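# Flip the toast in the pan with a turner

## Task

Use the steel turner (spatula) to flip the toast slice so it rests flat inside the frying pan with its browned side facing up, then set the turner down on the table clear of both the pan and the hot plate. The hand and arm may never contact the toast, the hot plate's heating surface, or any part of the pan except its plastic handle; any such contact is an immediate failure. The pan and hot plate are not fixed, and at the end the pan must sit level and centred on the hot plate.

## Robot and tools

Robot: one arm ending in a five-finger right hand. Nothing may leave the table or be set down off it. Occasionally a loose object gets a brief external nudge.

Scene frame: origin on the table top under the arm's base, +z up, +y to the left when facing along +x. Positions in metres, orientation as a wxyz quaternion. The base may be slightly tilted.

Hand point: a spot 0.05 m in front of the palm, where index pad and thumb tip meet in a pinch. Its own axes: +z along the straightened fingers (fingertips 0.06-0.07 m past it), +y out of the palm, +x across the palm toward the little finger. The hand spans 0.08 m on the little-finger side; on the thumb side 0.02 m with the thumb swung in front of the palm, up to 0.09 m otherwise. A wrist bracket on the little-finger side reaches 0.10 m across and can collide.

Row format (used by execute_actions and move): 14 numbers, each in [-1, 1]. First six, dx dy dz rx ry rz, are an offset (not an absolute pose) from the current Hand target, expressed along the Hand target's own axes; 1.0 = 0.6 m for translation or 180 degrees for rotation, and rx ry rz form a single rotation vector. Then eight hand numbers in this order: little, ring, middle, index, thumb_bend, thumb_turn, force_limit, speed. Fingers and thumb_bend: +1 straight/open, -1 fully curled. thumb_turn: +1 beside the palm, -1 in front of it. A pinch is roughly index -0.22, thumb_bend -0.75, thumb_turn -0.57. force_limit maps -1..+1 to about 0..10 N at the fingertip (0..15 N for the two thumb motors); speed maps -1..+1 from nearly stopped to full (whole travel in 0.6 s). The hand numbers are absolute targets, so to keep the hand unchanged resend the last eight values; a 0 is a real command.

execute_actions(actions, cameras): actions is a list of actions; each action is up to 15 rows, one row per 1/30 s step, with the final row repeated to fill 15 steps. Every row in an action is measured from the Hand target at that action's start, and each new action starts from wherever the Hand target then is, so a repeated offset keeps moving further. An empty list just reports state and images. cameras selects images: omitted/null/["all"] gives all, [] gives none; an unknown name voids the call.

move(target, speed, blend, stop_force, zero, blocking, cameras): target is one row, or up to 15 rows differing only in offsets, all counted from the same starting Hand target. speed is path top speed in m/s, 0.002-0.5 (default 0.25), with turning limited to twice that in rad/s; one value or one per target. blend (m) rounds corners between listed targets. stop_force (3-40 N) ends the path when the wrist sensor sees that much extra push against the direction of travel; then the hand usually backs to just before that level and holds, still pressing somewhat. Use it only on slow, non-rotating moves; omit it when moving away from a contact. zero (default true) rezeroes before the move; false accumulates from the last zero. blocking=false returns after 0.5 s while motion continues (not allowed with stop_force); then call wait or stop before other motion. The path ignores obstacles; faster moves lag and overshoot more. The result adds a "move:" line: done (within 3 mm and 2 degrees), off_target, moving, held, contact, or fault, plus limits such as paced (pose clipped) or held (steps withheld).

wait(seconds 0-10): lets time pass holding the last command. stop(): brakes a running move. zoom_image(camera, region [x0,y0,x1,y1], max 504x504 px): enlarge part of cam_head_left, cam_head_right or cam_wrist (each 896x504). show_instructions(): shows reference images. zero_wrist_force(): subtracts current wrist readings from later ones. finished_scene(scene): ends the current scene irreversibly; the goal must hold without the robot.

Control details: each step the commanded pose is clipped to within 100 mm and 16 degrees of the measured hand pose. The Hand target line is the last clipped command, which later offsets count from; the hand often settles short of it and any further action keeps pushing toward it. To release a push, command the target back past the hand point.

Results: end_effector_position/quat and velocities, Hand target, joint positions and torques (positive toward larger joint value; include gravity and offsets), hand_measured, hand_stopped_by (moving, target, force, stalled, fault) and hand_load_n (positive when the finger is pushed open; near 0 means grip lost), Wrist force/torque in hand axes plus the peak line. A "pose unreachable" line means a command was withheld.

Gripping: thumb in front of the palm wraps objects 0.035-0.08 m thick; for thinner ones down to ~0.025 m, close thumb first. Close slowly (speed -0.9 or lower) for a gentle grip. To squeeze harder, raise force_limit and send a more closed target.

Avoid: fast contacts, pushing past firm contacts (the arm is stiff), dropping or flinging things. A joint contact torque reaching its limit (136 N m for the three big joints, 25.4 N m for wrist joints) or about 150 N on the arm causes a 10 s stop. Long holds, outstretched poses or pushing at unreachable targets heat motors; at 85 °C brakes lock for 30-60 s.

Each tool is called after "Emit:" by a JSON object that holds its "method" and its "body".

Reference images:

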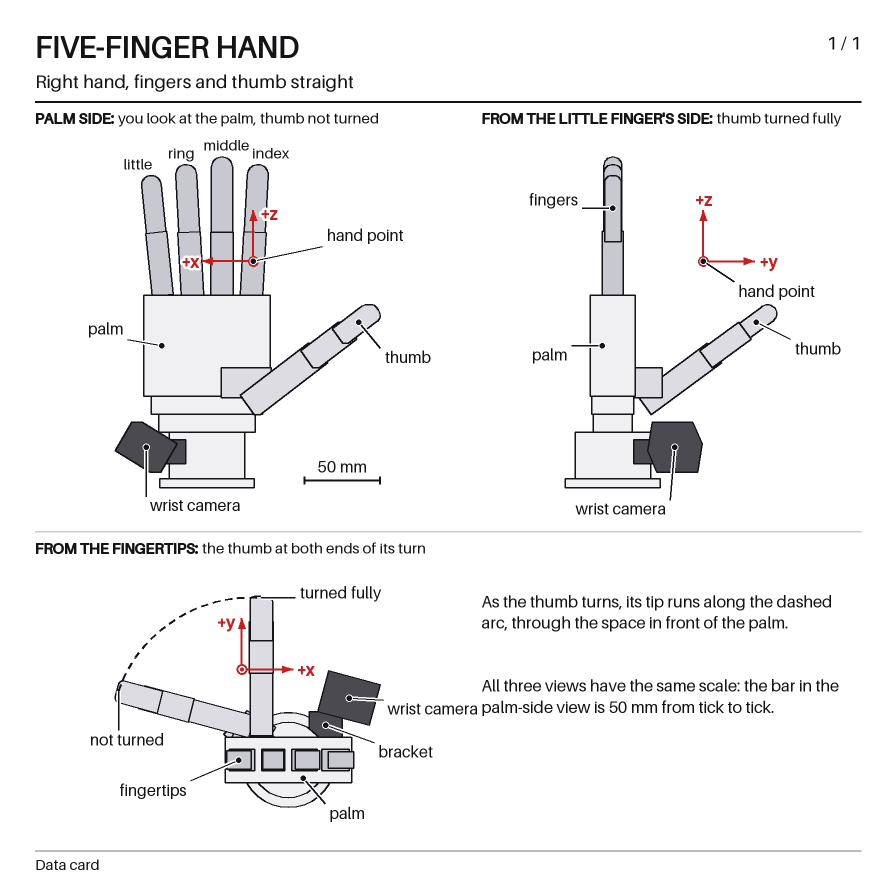

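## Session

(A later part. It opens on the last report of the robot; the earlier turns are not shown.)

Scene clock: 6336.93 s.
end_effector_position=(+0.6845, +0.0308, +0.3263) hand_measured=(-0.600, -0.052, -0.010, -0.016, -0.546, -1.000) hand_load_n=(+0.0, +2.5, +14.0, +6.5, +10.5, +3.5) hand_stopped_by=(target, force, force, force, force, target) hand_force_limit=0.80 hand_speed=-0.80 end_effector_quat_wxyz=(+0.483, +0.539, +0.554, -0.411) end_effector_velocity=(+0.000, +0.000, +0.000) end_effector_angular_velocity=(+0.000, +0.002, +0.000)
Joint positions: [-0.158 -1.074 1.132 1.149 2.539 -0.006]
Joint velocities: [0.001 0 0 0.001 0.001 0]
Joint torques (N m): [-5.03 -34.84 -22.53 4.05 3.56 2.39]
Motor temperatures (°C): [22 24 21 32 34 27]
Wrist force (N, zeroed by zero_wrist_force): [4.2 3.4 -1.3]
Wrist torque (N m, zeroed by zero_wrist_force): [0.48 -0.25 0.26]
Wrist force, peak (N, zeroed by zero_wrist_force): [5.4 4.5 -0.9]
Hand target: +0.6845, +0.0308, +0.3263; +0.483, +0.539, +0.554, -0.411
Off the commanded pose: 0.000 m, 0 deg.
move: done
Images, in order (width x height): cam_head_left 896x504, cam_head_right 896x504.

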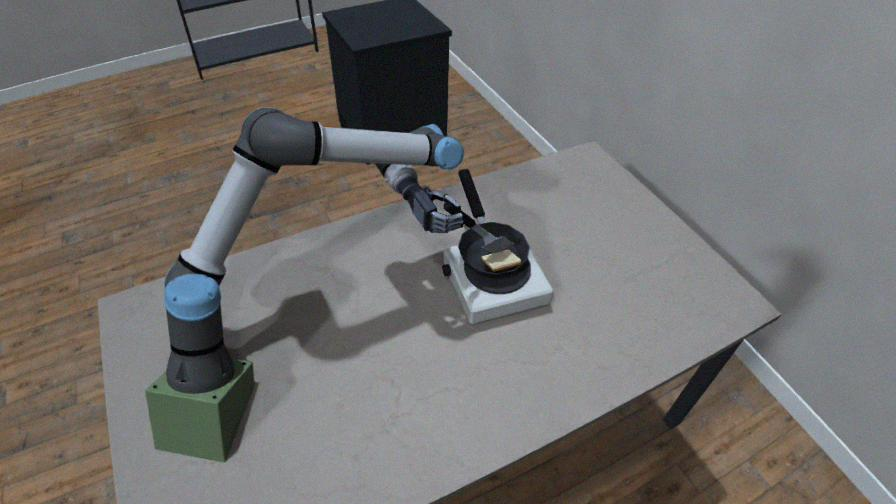

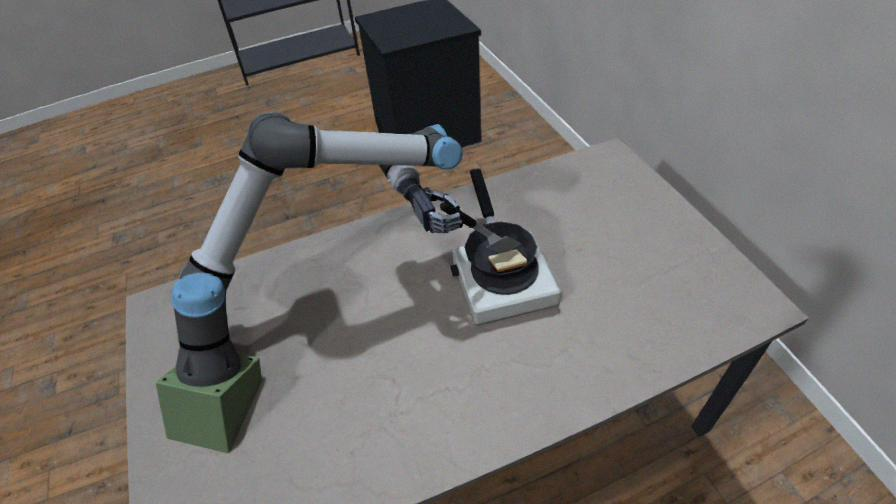

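Emit:
{"method": "move", "body": {"target": [-0.0072,-0.0065,0.0322,0,0,0,-0.6,-0.6,-0.6,-0.6,-1,-1,0.8,-0.8], "speed": 0.015, "stop_force": 6, "cameras": ["cam_head_left","cam_head_right"]}}

Emit:
{"method": "zoom_image", "body": {"camera": "cam_head_right", "region": [455, 200, 555, 290]}}

Emit:
{"method": "zoom_image", "body": {"camera": "cam_head_left", "region": [440, 200, 540, 290]}}

Scene clock: 6343.20 s.
end_effector_position=(+0.6821, +0.0107, +0.3265) hand_measured=(-0.600, -0.052, -0.010, -0.016, -0.546, -1.000) hand_load_n=(+0.0, +3.0, +14.0, +6.0, +11.0, +3.0) hand_stopped_by=(target, force, force, force, force, target) hand_force_limit=0.80 hand_speed=-0.80 end_effector_quat_wxyz=(+0.483, +0.539, +0.554, -0.411) end_effector_velocity=(+0.000, +0.000, +0.000) end_effector_angular_velocity=(+0.000, +0.000, +0.000)
Joint positions: [-0.195 -1.092 1.169 1.081 2.525 -0.065]
Joint velocities: [0 0 0.001 0 0 0]
Joint torques (N m): [-5.46 -36.47 -22.13 4.23 3.79 2.37]
Motor temperatures (°C): [22 24 21 32 34 27]
Wrist force (N, zeroed by zero_wrist_force): [4.5 3.8 -1.3]
Wrist torque (N m, zeroed by zero_wrist_force): [0.50 -0.23 0.27]
Wrist force, peak (N, zeroed by zero_wrist_force): [4.9 3.9 -1.5]
Hand target: +0.6821, +0.0107, +0.3264; +0.483, +0.539, +0.554, -0.411
Off the commanded pose: 0.000 m, 0 deg.
move: done
Images, in order (width x height): cam_head_left 896x504, cam_head_right 896x504.

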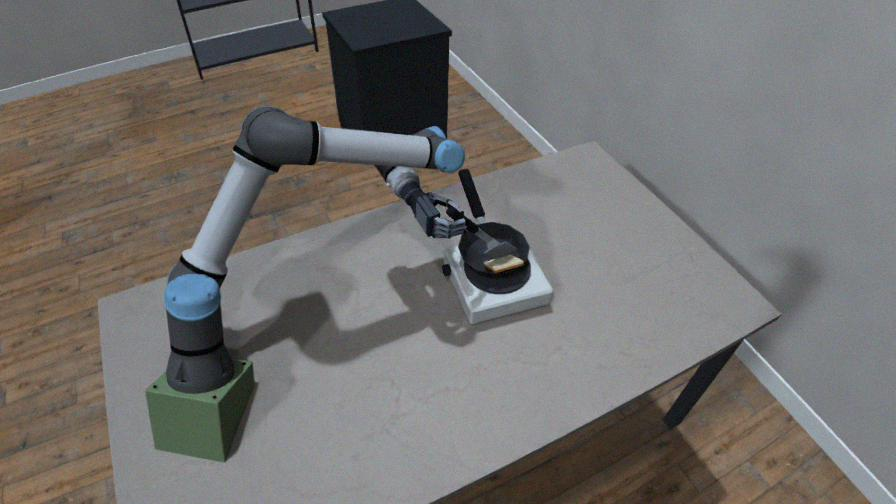

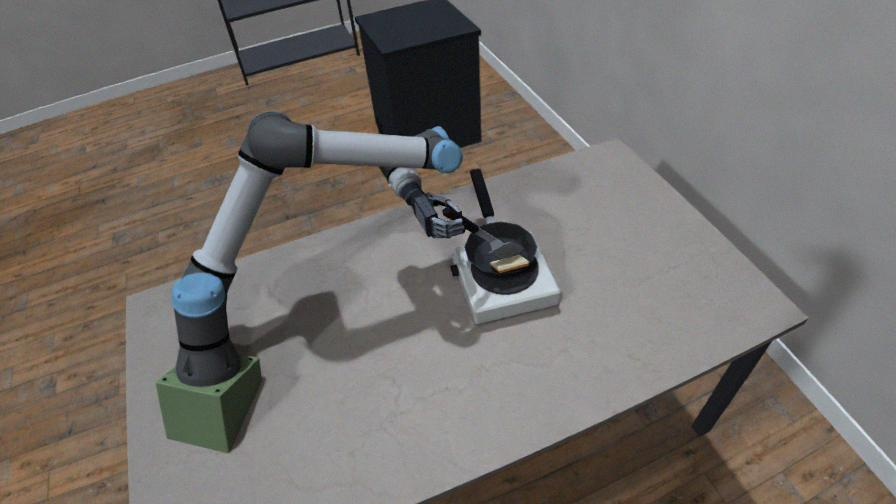

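Scaled by 5.040.

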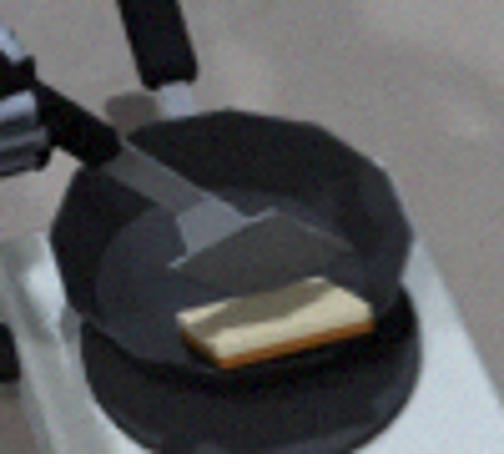

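Scaled by 5.040.

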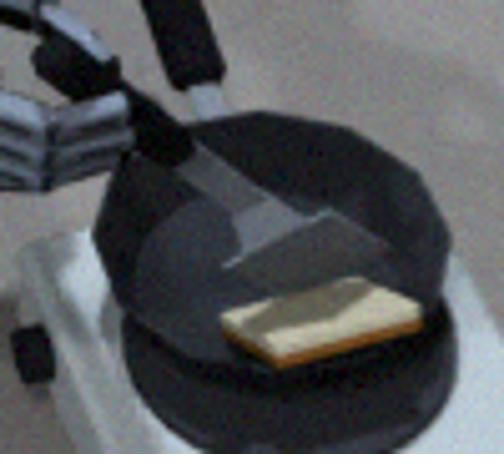

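Emit:
{"method": "move", "body": {"target": [-0.0054,-0.0049,0.0242,0,0,0,-0.6,-0.6,-0.6,-0.6,-1,-1,0.8,-0.8], "speed": 0.012, "stop_force": 6, "cameras": ["cam_head_left","cam_head_right"]}}

Emit:
{"method": "zoom_image", "body": {"camera": "cam_head_right", "region": [455, 200, 555, 290]}}

Emit:
{"method": "zoom_image", "body": {"camera": "cam_head_left", "region": [440, 200, 540, 290]}}

Scene clock: 6351.97 s.
end_effector_position=(+0.6804, -0.0043, +0.3266) hand_measured=(-0.600, -0.052, -0.010, -0.016, -0.546, -1.000) hand_load_n=(+0.5, +3.0, +14.0, +6.0, +11.0, +3.0) hand_stopped_by=(target, force, force, force, force, target) hand_force_limit=0.80 hand_speed=-0.80 end_effector_quat_wxyz=(+0.483, +0.539, +0.554, -0.411) end_effector_velocity=(+0.000, +0.000, +0.000) end_effector_angular_velocity=(+0.000, -0.001, +0.000)
Joint positions: [-0.223 -1.105 1.196 1.031 2.513 -0.109]
Joint velocities: [0 0 0 0 0 0.001]
Joint torques (N m): [-6.17 -37.72 -22.9 4.09 3.72 2.48]
Motor temperatures (°C): [22 24 21 32 34 27]
Wrist force (N, zeroed by zero_wrist_force): [4.6 4.0 -1.4]
Wrist torque (N m, zeroed by zero_wrist_force): [0.54 -0.25 0.23]
Wrist force, peak (N, zeroed by zero_wrist_force): [5.1 4.3 -1.8]
Hand target: +0.6804, -0.0043, +0.3266; +0.483, +0.539, +0.554, -0.411
Off the commanded pose: 0.000 m, 0 deg.
move: done
Images, in order (width x height): cam_head_left 896x504, cam_head_right 896x504.

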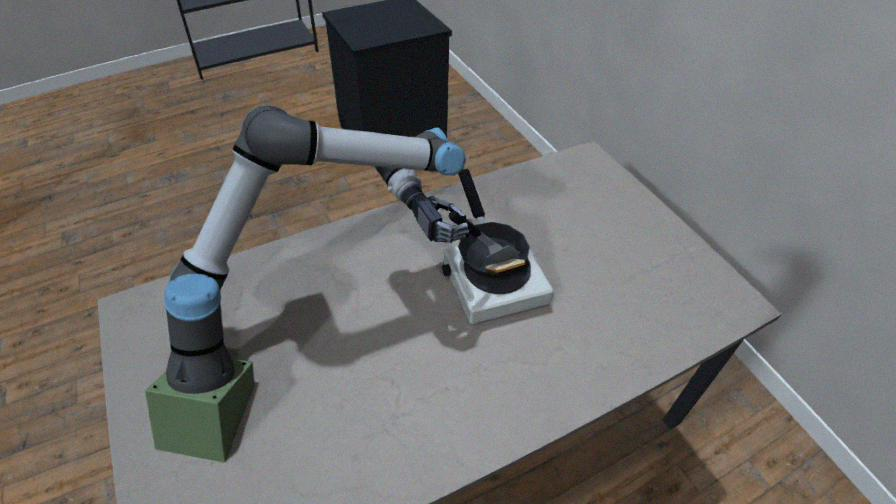

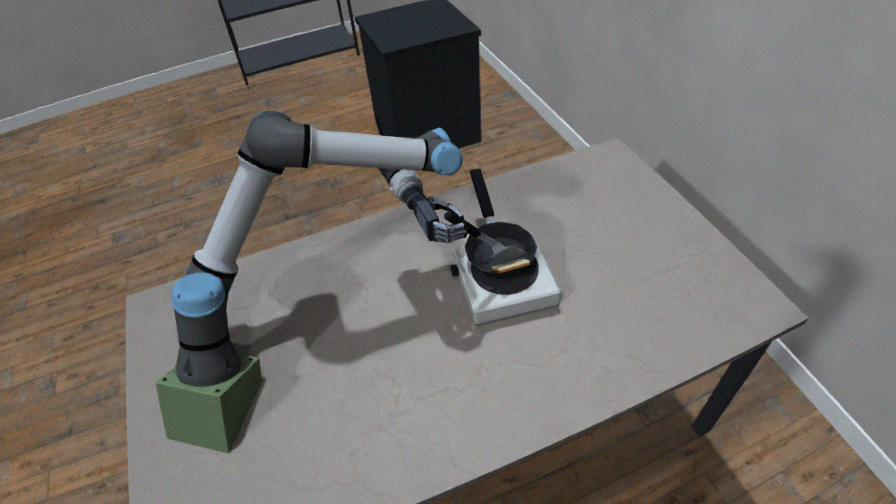

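Scaled by 5.040.

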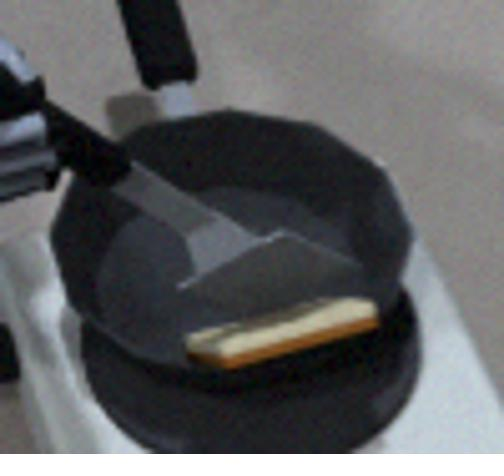

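Scaled by 5.040.

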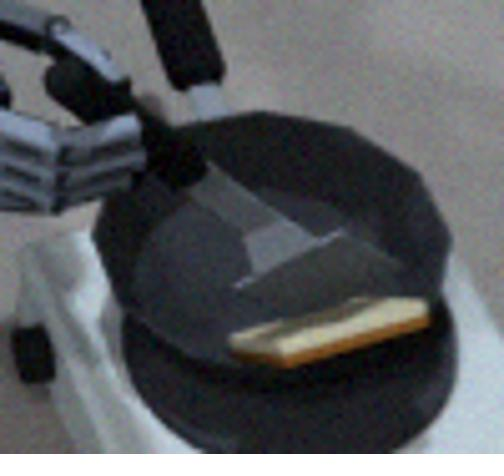

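Emit:
{"method": "move", "body": {"target": [0.0017,0.0032,-0.0335,0,0,0,-0.6,-0.6,-0.6,-0.6,-1,-1,0.8,-0.8], "speed": 0.008, "cameras": ["cam_head_left","cam_head_right"]}}

Emit:
{"method": "zoom_image", "body": {"camera": "cam_head_right", "region": [455, 200, 555, 290]}}

Emit:
{"method": "zoom_image", "body": {"camera": "cam_head_left", "region": [440, 200, 540, 290]}}

Scene clock: 6358.87 s.
end_effector_position=(+0.6805, +0.0157, +0.3297) hand_measured=(-0.600, -0.052, -0.010, -0.016, -0.546, -1.000) hand_load_n=(+0.0, +4.0, +14.5, +5.5, +12.0, +2.5) hand_stopped_by=(target, force, force, force, force, target) hand_force_limit=0.80 hand_speed=-0.80 end_effector_quat_wxyz=(+0.483, +0.539, +0.554, -0.411) end_effector_velocity=(+0.000, +0.000, +0.001) end_effector_angular_velocity=(-0.001, -0.001, +0.001)
Joint positions: [-0.188 -1.097 1.167 1.096 2.527 -0.055]
Joint velocities: [0 0 -0.001 -0.001 0.001 -0.001]
Joint torques (N m): [-16.32 -35.66 -18.03 1.88 3.31 0.71]
Motor temperatures (°C): [22 24 21 32 34 27]
Wrist force (N, zeroed by zero_wrist_force): [4.8 3.9 -1.2]
Wrist torque (N m, zeroed by zero_wrist_force): [0.55 -0.29 0.24]
Wrist force, peak (N, zeroed by zero_wrist_force): [5.2 4.3 -1.4]
Hand target: +0.6805, +0.0157, +0.3296; +0.483, +0.539, +0.554, -0.411
Off the commanded pose: 0.000 m, 0 deg.
move: done
Images, in order (width x height): cam_head_left 896x504, cam_head_right 896x504.

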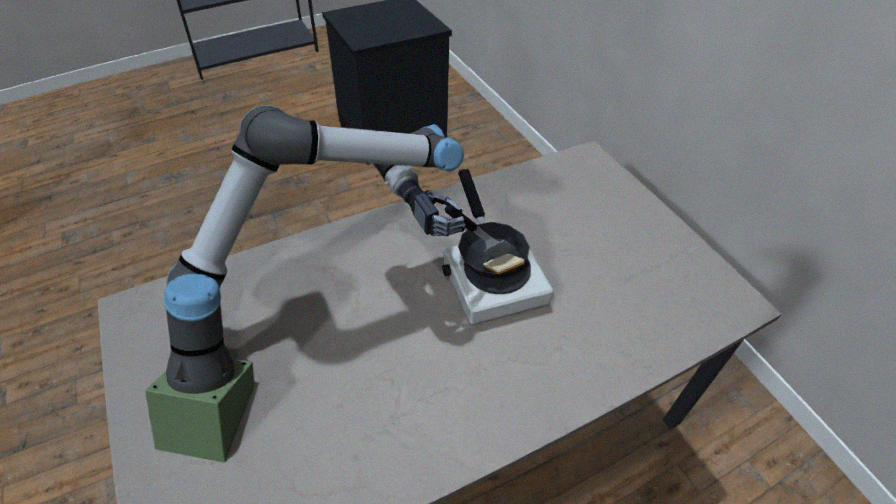

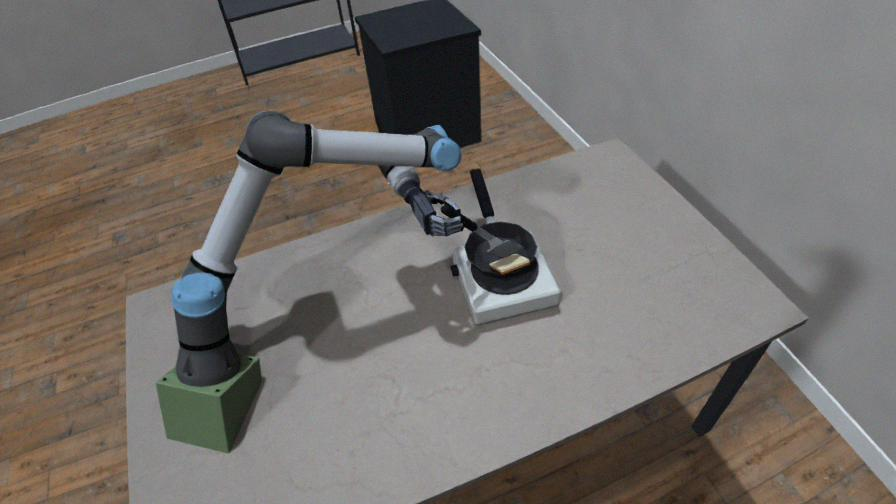

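Scaled by 5.040.

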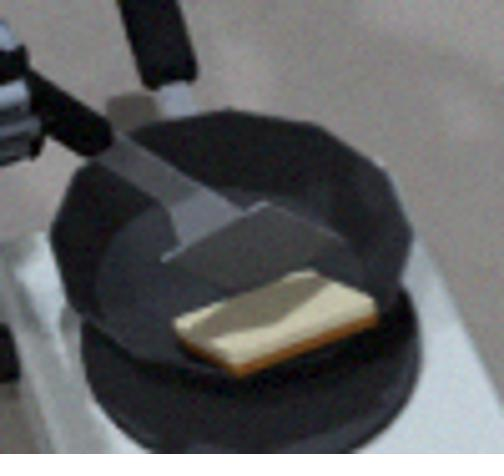

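Scaled by 5.040.

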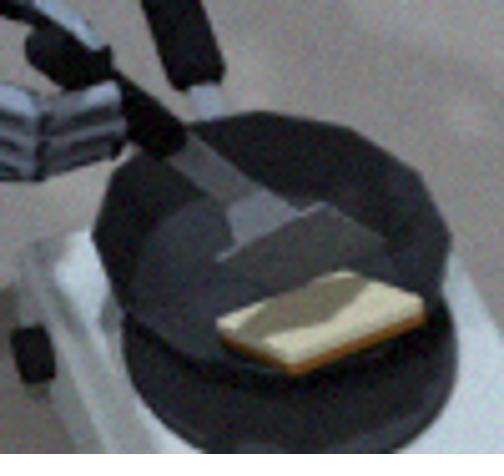

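Emit:
{"method": "move", "body": {"target": [0.0017,0.0032,-0.0335,0,0,0,-0.6,-0.6,-0.6,-0.6,-1,-1,0.8,-0.8], "speed": 0.006, "cameras": ["cam_head_left","cam_head_right"]}}

Emit:
{"method": "zoom_image", "body": {"camera": "cam_head_right", "region": [455, 200, 555, 290]}}

Emit:
{"method": "zoom_image", "body": {"camera": "cam_head_left", "region": [440, 200, 540, 290]}}

Scene clock: 6365.97 s.
end_effector_position=(+0.6806, +0.0357, +0.3327) hand_measured=(-0.600, -0.052, -0.010, -0.016, -0.546, -1.000) hand_load_n=(+0.0, +3.5, +14.5, +5.5, +12.0, +2.5) hand_stopped_by=(target, force, force, force, force, target) hand_force_limit=0.80 hand_speed=-0.80 end_effector_quat_wxyz=(+0.483, +0.539, +0.554, -0.411) end_effector_velocity=(+0.000, +0.000, +0.001) end_effector_angular_velocity=(+0.000, +0.000, +0.001)
Joint positions: [-0.154 -1.087 1.137 1.163 2.54 0.001]
Joint velocities: [0 -0.001 0 -0.001 0 -0.001]
Joint torques (N m): [-12.55 -35.88 -18.16 2.6 3.54 0.99]
Motor temperatures (°C): [22 24 21 32 34 27]
Wrist force (N, zeroed by zero_wrist_force): [5.0 3.5 -1.1]
Wrist torque (N m, zeroed by zero_wrist_force): [0.51 -0.33 0.23]
Wrist force, peak (N, zeroed by zero_wrist_force): [5.2 4.0 -1.2]
Hand target: +0.6806, +0.0356, +0.3327; +0.483, +0.539, +0.554, -0.411
Off the commanded pose: 0.000 m, 0 deg.
move: done
Images, in order (width x height): cam_head_left 896x504, cam_head_right 896x504.

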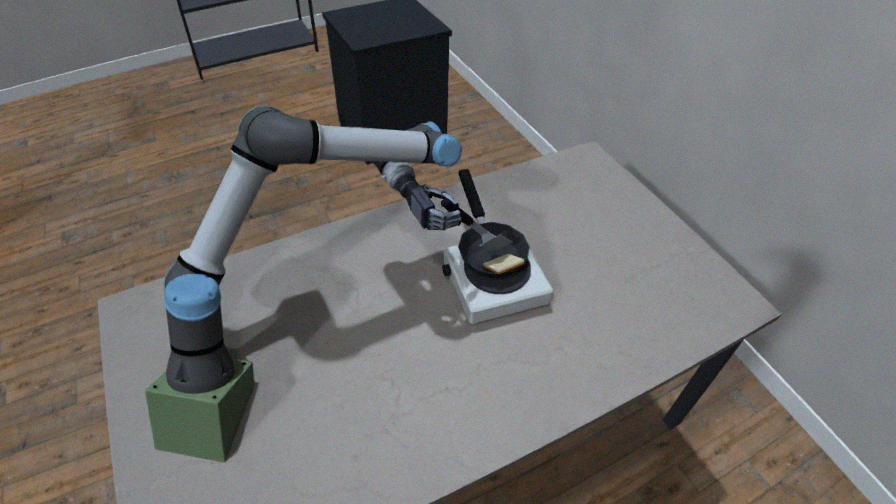

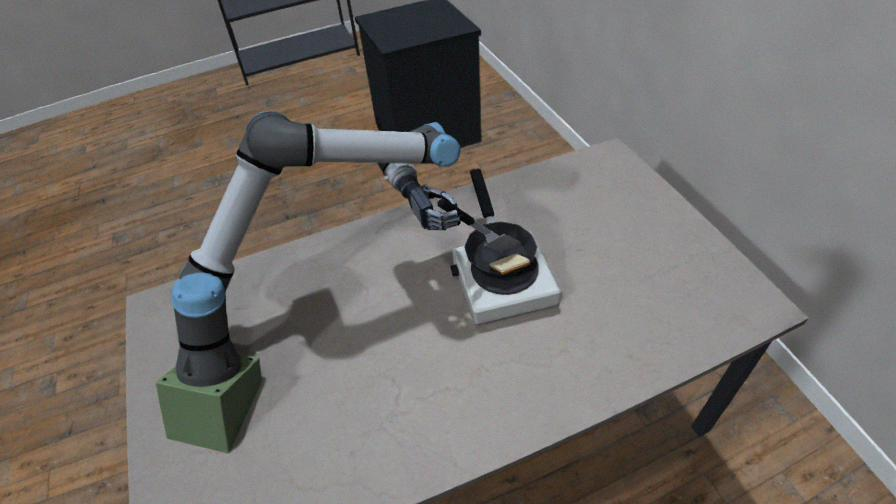

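Scaled by 5.040.

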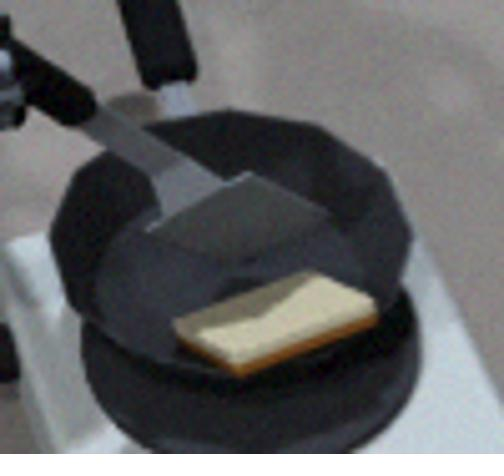

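Scaled by 5.040.

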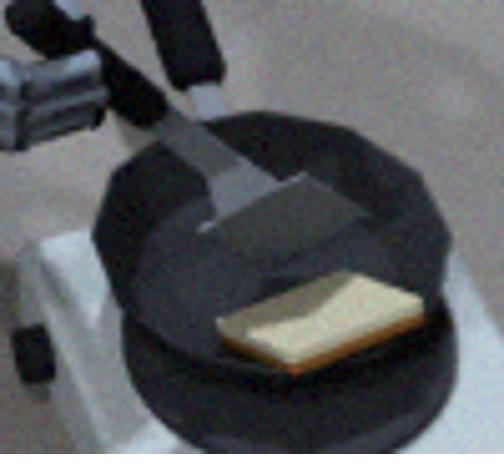

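Emit:
{"method": "move", "body": {"target": [0.001,-0.1075,0.0122,0,0,0,-0.6,-0.6,-0.6,-0.6,-1,-1,0.8,-0.8], "speed": 0.05, "cameras": []}}

Emit:
{"method": "move", "body": {"target": [0.0022,0.0497,0.0047,0,0,0,-0.6,-0.6,-0.6,-0.6,-1,-1,0.8,-0.8], "speed": 0.02, "stop_force": 4, "cameras": ["cam_head_right"]}}

Emit:
{"method": "zoom_image", "body": {"camera": "cam_head_right", "region": [455, 200, 555, 290]}}

Scene clock: 6411.53 s.
end_effector_position=(+0.6172, +0.0235, +0.3265) hand_measured=(-0.600, -0.052, -0.010, -0.016, -0.546, -1.000) hand_load_n=(+0.0, +3.5, +14.5, +5.5, +11.5, +3.0) hand_stopped_by=(target, force, force, force, force, target) hand_force_limit=0.80 hand_speed=-0.80 end_effector_quat_wxyz=(+0.483, +0.539, +0.554, -0.411) end_effector_velocity=(+0.000, +0.000, +0.000) end_effector_angular_velocity=(+0.000, +0.000, +0.000)
Joint positions: [-0.167 -1.23 1.406 1.018 2.536 -0.02]
Joint velocities: [-0.001 0 0 0.001 0 0]
Joint torques (N m): [-6.35 -29.11 -13.84 4.31 1.52 0.22]
Motor temperatures (°C): [22 24 21 32 34 27]
Wrist force (N, zeroed by zero_wrist_force): [4.6 3.7 -1.3]
Wrist torque (N m, zeroed by zero_wrist_force): [0.56 -0.31 0.24]
Wrist force, peak (N, zeroed by zero_wrist_force): [5.4 4.4 -1.3]
Hand target: +0.6172, +0.0235, +0.3264; +0.483, +0.539, +0.554, -0.411
Off the commanded pose: 0.000 m, 0 deg.
move: done
No camera images: "cameras" was empty.

Scene clock: 6414.07 s.
end_effector_position=(+0.6472, +0.0233, +0.3266) hand_measured=(-0.600, -0.052, -0.010, -0.016, -0.546, -1.000) hand_load_n=(+0.0, +3.5, +14.0, +5.5, +11.5, +3.0) hand_stopped_by=(target, force, force, force, force, target) hand_force_limit=0.80 hand_speed=-0.80 end_effector_quat_wxyz=(+0.483, +0.539, +0.554, -0.411) end_effector_velocity=(+0.000, +0.000, +0.000) end_effector_angular_velocity=(-0.001, +0.001, +0.000)
Joint positions: [-0.17 -1.165 1.295 1.062 2.535 -0.024]
Joint velocities: [0 0 0.001 -0.001 0.001 0]
Joint torques (N m): [-11.46 -55.63 -9.98 -0.16 1.51 1.83]
Motor temperatures (°C): [22 24 21 32 34 27]
Wrist force (N, zeroed by zero_wrist_force): [4.9 3.5 -1.3]
Wrist torque (N m, zeroed by zero_wrist_force): [0.50 -0.32 0.28]
Wrist force, peak (N, zeroed by zero_wrist_force): [5.1 4.1 -1.2]
Hand target: +0.6472, +0.0233, +0.3266; +0.483, +0.539, +0.554, -0.411
Off the commanded pose: 0.000 m, 0 deg.
move: done
Images, in order (width x height): cam_head_right 896x504.

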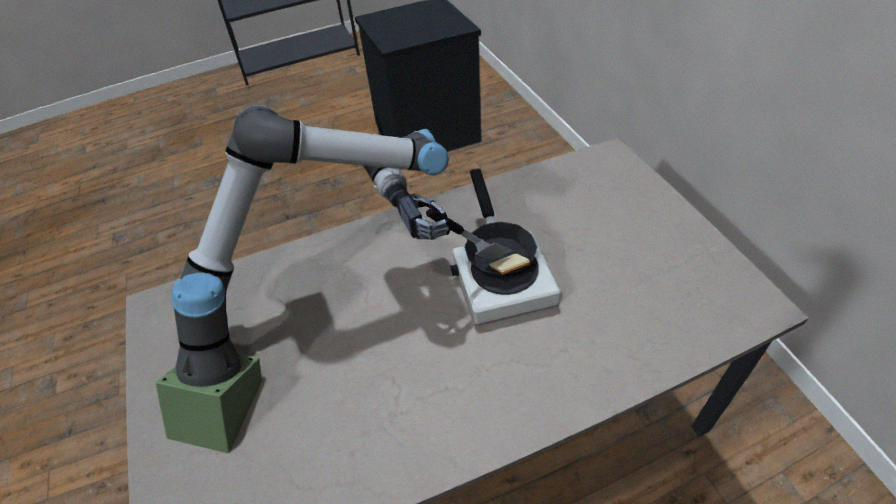

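Scaled by 5.040.

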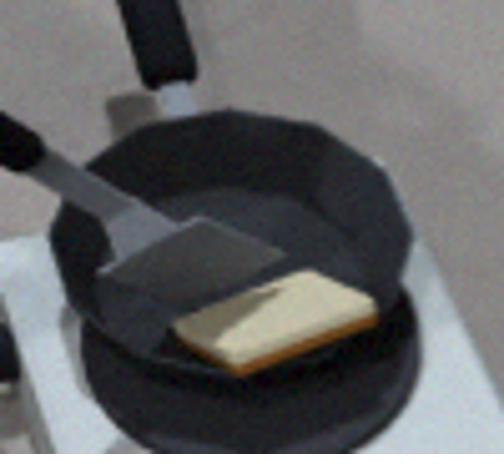

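Emit:
{"method": "move", "body": {"target": [-0.1798,0.0085,-0.0421,0,0,0,-0.6,-0.6,-0.6,-0.6,-1,-1,0.8,-0.8], "speed": 0.12, "cameras": []}}

Emit:
{"method": "move", "body": {"target": [[-0.1789,0.0788,0.2221,-0.0086,0.068,-0.0836,-0.6,-0.6,-0.6,-0.6,-1,-1,0.8,-0.8],[-0.0259,0.1758,0.4163,-0.0171,0.1359,-0.1671,-0.6,-0.6,-0.6,-0.6,-1,-1,0.8,-0.8]], "speed": [0.14,0.12], "blend": 0.03, "cameras": []}}

Emit:
{"method": "move", "body": {"target": [0.1118,-0.011,0.2418,-0.0923,0.1364,0.0252,-0.6,-0.6,-0.6,-0.6,-1,-1,0.8,-0.8], "speed": 0.1, "cameras": []}}

Emit:
{"method": "move", "body": {"target": [-0.0663,0.15,-0.0326,-0.0394,-0.0107,-0.0863,-0.6,-0.6,-0.6,-0.6,-1,-1,0.8,-0.8], "speed": 0.06, "cameras": ["cam_head_right"]}}

Emit:
{"method": "zoom_image", "body": {"camera": "cam_head_right", "region": [440, 200, 580, 310]}}

Scene clock: 6452.60 s.
end_effector_position=(+0.6446, +0.0268, +0.4374) hand_measured=(-0.600, -0.052, -0.010, -0.016, -0.546, -1.000) hand_load_n=(+0.0, +3.5, +14.5, +5.5, +12.0, +3.0) hand_stopped_by=(target, force, force, force, force, target) hand_force_limit=0.80 hand_speed=-0.80 end_effector_quat_wxyz=(+0.483, +0.539, +0.554, -0.411) end_effector_velocity=(+0.000, +0.000, -0.001) end_effector_angular_velocity=(-0.002, -0.002, -0.001)
Joint positions: [-0.265 -1.285 1.18 1.177 2.494 -0.171]
Joint velocities: [0.001 0.001 0.003 -0.003 0.002 0.003]
Joint torques (N m): [-2.88 -27.95 -13.28 -0.45 3.67 2.69]
Motor temperatures (°C): [22 24 21 32 34 27]
Wrist force (N, zeroed by zero_wrist_force): [5.1 4.0 -1.1]
Wrist torque (N m, zeroed by zero_wrist_force): [0.57 -0.33 0.21]
Wrist force, peak (N, zeroed by zero_wrist_force): [6.3 3.6 -0.7]
Hand target: +0.6446, +0.0268, +0.4374; +0.483, +0.539, +0.554, -0.411
Off the commanded pose: 0.000 m, 0 deg.
move: done
No camera images: "cameras" was empty.

Scene clock: 6455.70 s.
end_effector_position=(+0.7713, -0.2116, +0.4105) hand_measured=(-0.600, -0.052, -0.010, -0.016, -0.546, -1.000) hand_load_n=(+0.0, +4.0, +15.0, +4.5, +13.0, +2.5) hand_stopped_by=(target, force, force, force, force, target) hand_force_limit=0.80 hand_speed=-0.80 end_effector_quat_wxyz=(+0.247, +0.439, +0.773, -0.385) end_effector_velocity=(+0.001, -0.001, -0.001) end_effector_angular_velocity=(-0.001, -0.001, +0.003)
Joint positions: [-0.767 -0.733 0.246 1.51 1.86 -1.097]
Joint velocities: [0 -0.001 0.005 -0.007 0 -0.001]
Joint torques (N m): [-16.31 -56.31 -10.62 -1.39 1.61 0.42]
Motor temperatures (°C): [22 24 21 32 34 27]
Wrist force (N, zeroed by zero_wrist_force): [4.3 6.0 0.2]
Wrist torque (N m, zeroed by zero_wrist_force): [0.69 -0.42 0.39]
Wrist force, peak (N, zeroed by zero_wrist_force): [6.6 3.5 -2.4]
Hand target: +0.7714, -0.2115, +0.4105; +0.247, +0.439, +0.773, -0.385
Off the commanded pose: 0.000 m, 0 deg.
move: done
No camera images: "cameras" was empty.

Scene clock: 6458.73 s.
end_effector_position=(+0.7393, -0.2988, +0.2803) hand_measured=(-0.600, -0.052, -0.010, -0.016, -0.546, -1.000) hand_load_n=(+0.0, +5.0, +16.0, +3.0, +14.5, +1.0) hand_stopped_by=(target, force, force, force, force, target) hand_force_limit=0.80 hand_speed=-0.80 end_effector_quat_wxyz=(+0.153, +0.501, +0.837, -0.158) end_effector_velocity=(+0.000, +0.000, +0.000) end_effector_angular_velocity=(+0.000, +0.000, +0.000)
Joint positions: [-0.968 -0.644 0.503 1.429 1.333 -1.199]
Joint velocities: [0 0 0.001 -0.001 0 0.001]
Joint torques (N m): [-20.35 -57.08 -20.07 0.06 0.31 2.28]
Motor temperatures (°C): [22 24 21 32 34 27]
Wrist force (N, zeroed by zero_wrist_force): [3.0 4.9 1.4]
Wrist torque (N m, zeroed by zero_wrist_force): [0.64 -0.44 0.32]
Wrist force, peak (N, zeroed by zero_wrist_force): [4.3 6.0 0.1]
Hand target: +0.7394, -0.2987, +0.2803; +0.153, +0.501, +0.837, -0.158
Off the commanded pose: 0.000 m, 0 deg.
move: done
No camera images: "cameras" was empty.

Scene clock: 6461.57 s.
end_effector_position=(+0.8338, -0.2809, +0.3039) hand_measured=(-0.600, -0.052, -0.010, -0.016, -0.546, -1.000) hand_load_n=(+0.0, +5.0, +16.0, +3.5, +14.5, +1.5) hand_stopped_by=(target, force, force, force, force, target) hand_force_limit=0.80 hand_speed=-0.80 end_effector_quat_wxyz=(+0.268, +0.366, +0.881, -0.135) end_effector_velocity=(-0.001, +0.000, +0.000) end_effector_angular_velocity=(+0.001, +0.002, -0.002)
Joint positions: [-0.931 -0.443 0.034 1.423 1.209 -1.315]
Joint velocities: [0 0 0 0.002 0 0]
Joint torques (N m): [-30.99 -58.35 -16.32 3.16 1.74 2.33]
Motor temperatures (°C): [22 24 21 32 34 27]
Wrist force (N, zeroed by zero_wrist_force): [4.0 4.6 1.2]
Wrist torque (N m, zeroed by zero_wrist_force): [0.59 -0.50 0.31]
Wrist force, peak (N, zeroed by zero_wrist_force): [3.9 4.9 1.6]
Hand target: +0.8351, -0.2815, +0.3045; +0.175, +0.370, +0.903, -0.134
Off the commanded pose: 0.002 m, 11 deg.
elbow stopped short: the move would have taken joint 3 (elbow) straighter than the controller allows.
move: off_target
Images, in order (width x height): cam_head_right 896x504.

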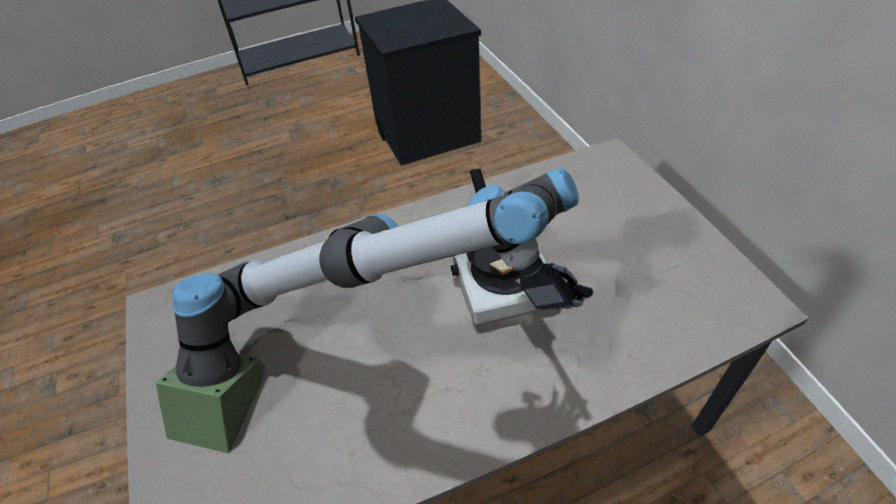

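Scaled by 3.600.

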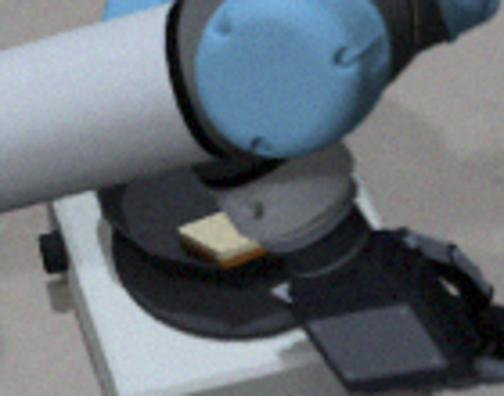

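Emit:
{"method": "move", "body": {"target": [0.0629,-0.0755,-0.0193,0.0394,0.0107,0.0863,-0.6,-0.6,-0.6,-0.6,-1,-1,0.8,-0.8], "speed": 0.06, "cameras": ["cam_head_left","cam_head_right"]}}

Emit:
{"method": "zoom_image", "body": {"camera": "cam_head_left", "region": [440, 200, 540, 290]}}

Emit:
{"method": "zoom_image", "body": {"camera": "cam_head_right", "region": [455, 225, 555, 315]}}

Scene clock: 6471.07 s.
end_effector_position=(+0.7740, -0.2846, +0.3040) hand_measured=(-0.600, -0.052, -0.010, -0.016, -0.546, -1.000) hand_load_n=(+0.0, +5.0, +16.5, +3.5, +14.0, +1.0) hand_stopped_by=(target, force, force, force, force, target) hand_force_limit=0.80 hand_speed=-0.80 end_effector_quat_wxyz=(+0.170, +0.499, +0.835, -0.156) end_effector_velocity=(+0.002, +0.000, +0.000) end_effector_angular_velocity=(-0.002, -0.004, +0.008)
Joint positions: [-0.938 -0.452 0.034 1.667 1.334 -1.158]
Joint velocities: [0 0 0 -0.006 -0.004 -0.005]
Joint torques (N m): [-32.38 -46.83 -20.94 -0.96 -0.4 -2.17]
Motor temperatures (°C): [22 24 21 31 34 27]
Wrist force (N, zeroed by zero_wrist_force): [3.5 4.3 1.8]
Wrist torque (N m, zeroed by zero_wrist_force): [0.52 -0.50 0.30]
Wrist force, peak (N, zeroed by zero_wrist_force): [4.0 5.1 1.7]
Hand target: +0.7752, -0.2850, +0.3043; +0.153, +0.501, +0.837, -0.158
Off the commanded pose: 0.001 m, 2 deg.
elbow stopped short: the move would have taken joint 3 (elbow) straighter than the controller allows.
move: done
Images, in order (width x height): cam_head_left 896x504, cam_head_right 896x504.

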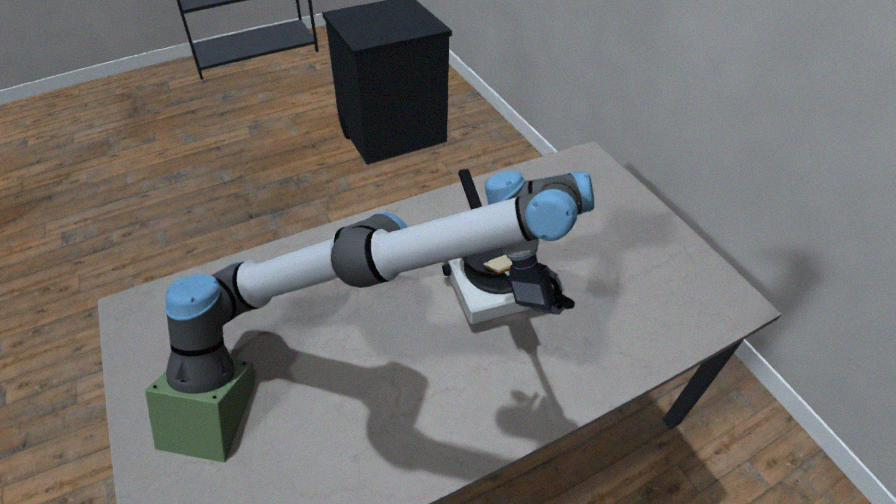

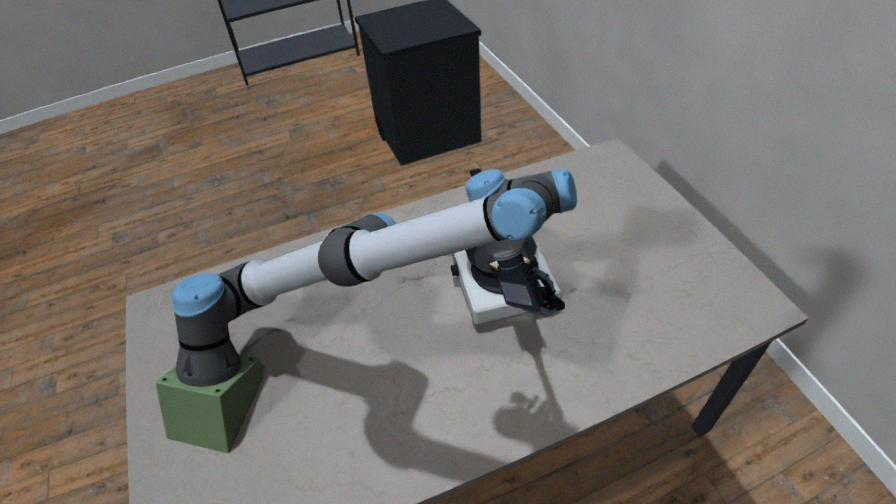

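Scaled by 5.040.

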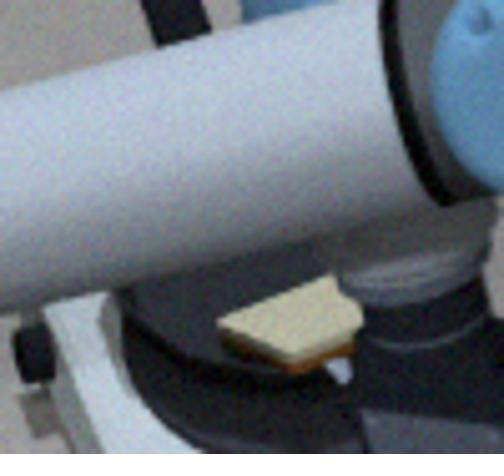

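Scaled by 5.040.

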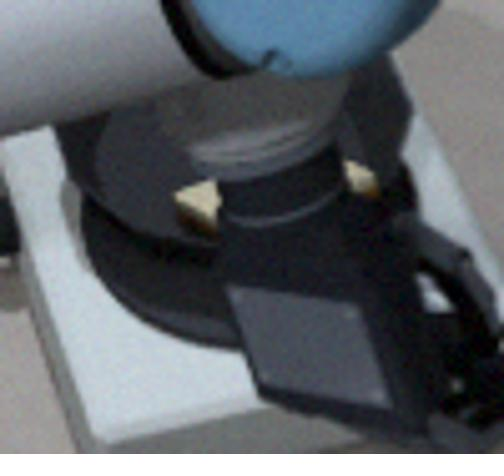

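Emit:
{"method": "move", "body": {"target": [0.018,-0.0163,0.0288,0,0,0,-0.6,-0.6,-0.6,-0.6,-1,-1,0.8,-0.8], "speed": 0.02, "stop_force": 3, "cameras": ["cam_head_left"]}}

Emit:
{"method": "zoom_image", "body": {"camera": "cam_head_left", "region": [475, 240, 535, 290]}}

Scene clock: 6490.53 s.
end_effector_position=(+0.7634, -0.2881, +0.2854) hand_measured=(-0.600, -0.052, -0.010, -0.016, -0.546, -1.000) hand_load_n=(+0.0, +5.0, +16.5, +3.0, +14.5, +1.0) hand_stopped_by=(target, force, force, force, force, target) hand_force_limit=0.80 hand_speed=-0.80 end_effector_quat_wxyz=(+0.153, +0.500, +0.837, -0.158) end_effector_velocity=(+0.000, +0.001, -0.001) end_effector_angular_velocity=(+0.003, +0.003, +0.000)
Joint positions: [-0.937 -0.537 0.257 1.562 1.342 -1.169]
Joint velocities: [0.001 0.001 0.001 0.002 0 -0.001]
Joint torques (N m): [-26.37 -39.84 -22.96 3.79 -1.05 1.91]
Motor temperatures (°C): [22 24 21 31 34 27]
Wrist force (N, zeroed by zero_wrist_force): [2.9 4.9 1.3]
Wrist torque (N m, zeroed by zero_wrist_force): [0.63 -0.47 0.29]
Wrist force, peak (N, zeroed by zero_wrist_force): [3.6 4.8 1.7]
Hand target: +0.7634, -0.2882, +0.2854; +0.153, +0.501, +0.837, -0.158
Off the commanded pose: 0.000 m, 0 deg.
move: done
Images, in order (width x height): cam_head_left 896x504.

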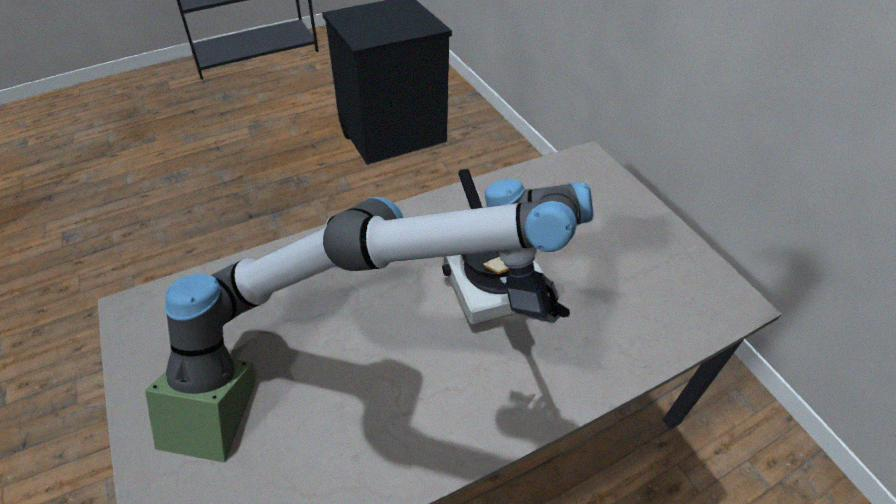

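Scaled by 8.400.

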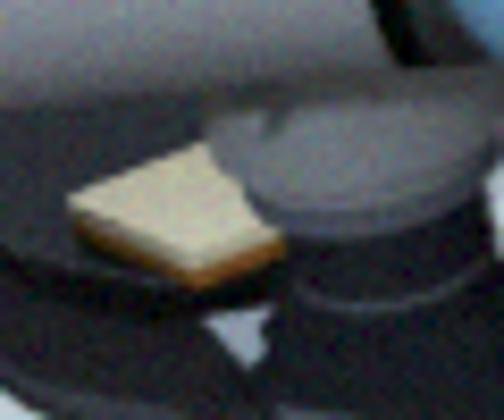

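Emit:
{"method": "move", "body": {"target": [0.0128,0.0149,-0.0077,0,0,0,-0.6,-0.6,-0.6,-0.6,-1,-1,0.8,-0.8], "speed": 0.006, "stop_force": 3, "cameras": ["cam_head_left"]}}

Emit:
{"method": "zoom_image", "body": {"camera": "cam_head_left", "region": [475, 240, 535, 290]}}

Scene clock: 6505.27 s.
end_effector_position=(+0.7674, -0.2761, +0.2854) hand_measured=(-0.600, -0.052, -0.010, -0.016, -0.546, -1.000) hand_load_n=(+0.0, +5.0, +16.5, +3.0, +14.5, +1.0) hand_stopped_by=(target, force, force, force, force, target) hand_force_limit=0.80 hand_speed=-0.80 end_effector_quat_wxyz=(+0.153, +0.501, +0.837, -0.158) end_effector_velocity=(+0.000, +0.000, -0.001) end_effector_angular_velocity=(+0.000, +0.002, +0.000)
Joint positions: [-0.921 -0.551 0.269 1.56 1.346 -1.153]
Joint velocities: [0 0.001 0.001 -0.001 0.001 -0.001]
Joint torques (N m): [-32.11 -52.68 -13.21 -0.53 1.13 -0.7]
Motor temperatures (°C): [22 24 21 31 34 27]
Wrist force (N, zeroed by zero_wrist_force): [2.8 4.7 1.2]
Wrist torque (N m, zeroed by zero_wrist_force): [0.61 -0.46 0.29]
Wrist force, peak (N, zeroed by zero_wrist_force): [3.2 5.0 1.0]
Hand target: +0.7674, -0.2762, +0.2854; +0.153, +0.501, +0.837, -0.158
Off the commanded pose: 0.000 m, 0 deg.
move: done
Images, in order (width x height): cam_head_left 896x504.

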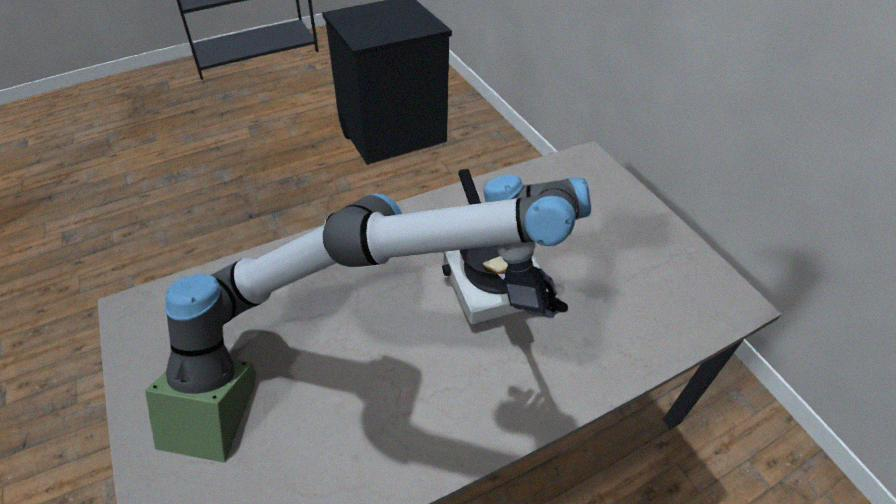

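Scaled by 8.400.

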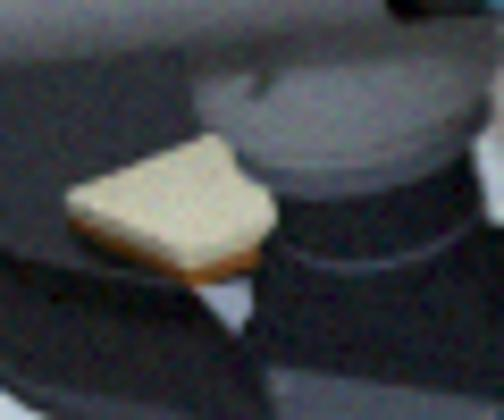

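Emit:
{"method": "move", "body": {"target": [0.0071,0.006,-0.004,0,0,0,-0.6,-0.6,-0.6,-0.6,-1,-1,0.8,-0.8], "speed": 0.004, "stop_force": 3, "cameras": ["cam_head_left"]}}

Emit:
{"method": "zoom_image", "body": {"camera": "cam_head_left", "region": [475, 240, 535, 290]}}

Scene clock: 6509.53 s.
end_effector_position=(+0.7684, -0.2701, +0.2854) hand_measured=(-0.600, -0.052, -0.010, -0.016, -0.546, -1.000) hand_load_n=(+0.0, +5.0, +16.5, +3.0, +14.5, +1.5) hand_stopped_by=(target, force, force, force, force, target) hand_force_limit=0.80 hand_speed=-0.80 end_effector_quat_wxyz=(+0.153, +0.501, +0.837, -0.158) end_effector_velocity=(+0.000, +0.000, +0.000) end_effector_angular_velocity=(+0.000, +0.001, +0.001)
Joint positions: [-0.915 -0.565 0.288 1.553 1.348 -1.147]
Joint velocities: [0 0 0.001 0 0.001 -0.001]
Joint torques (N m): [-27.65 -49.92 -20.65 -0.09 1.38 0.55]
Motor temperatures (°C): [22 24 21 31 34 27]
Wrist force (N, zeroed by zero_wrist_force): [3.2 4.6 1.2]
Wrist torque (N m, zeroed by zero_wrist_force): [0.58 -0.51 0.31]
Wrist force, peak (N, zeroed by zero_wrist_force): [3.2 4.8 1.3]
Hand target: +0.7684, -0.2702, +0.2854; +0.153, +0.501, +0.837, -0.158
Off the commanded pose: 0.000 m, 0 deg.
move: done
Images, in order (width x height): cam_head_left 896x504.

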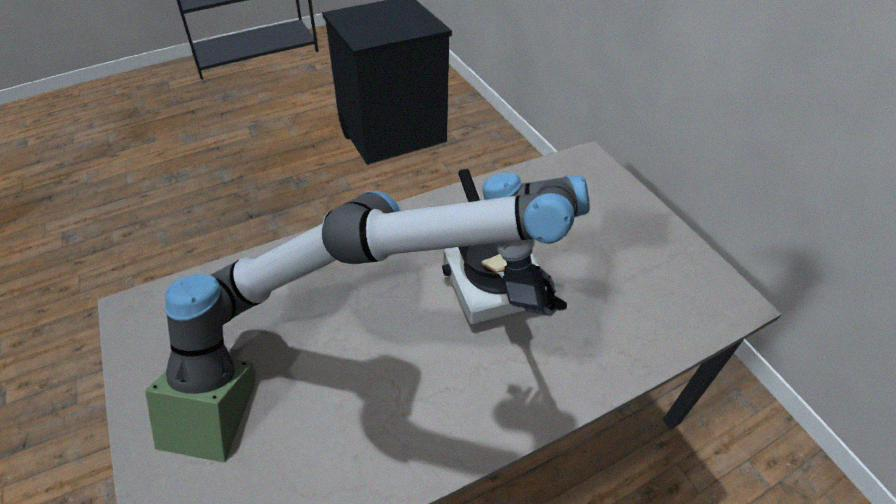

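Scaled by 8.400.

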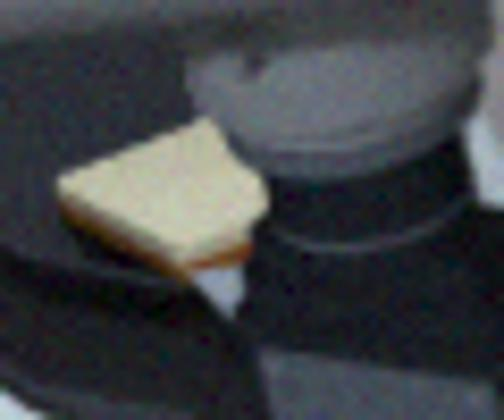

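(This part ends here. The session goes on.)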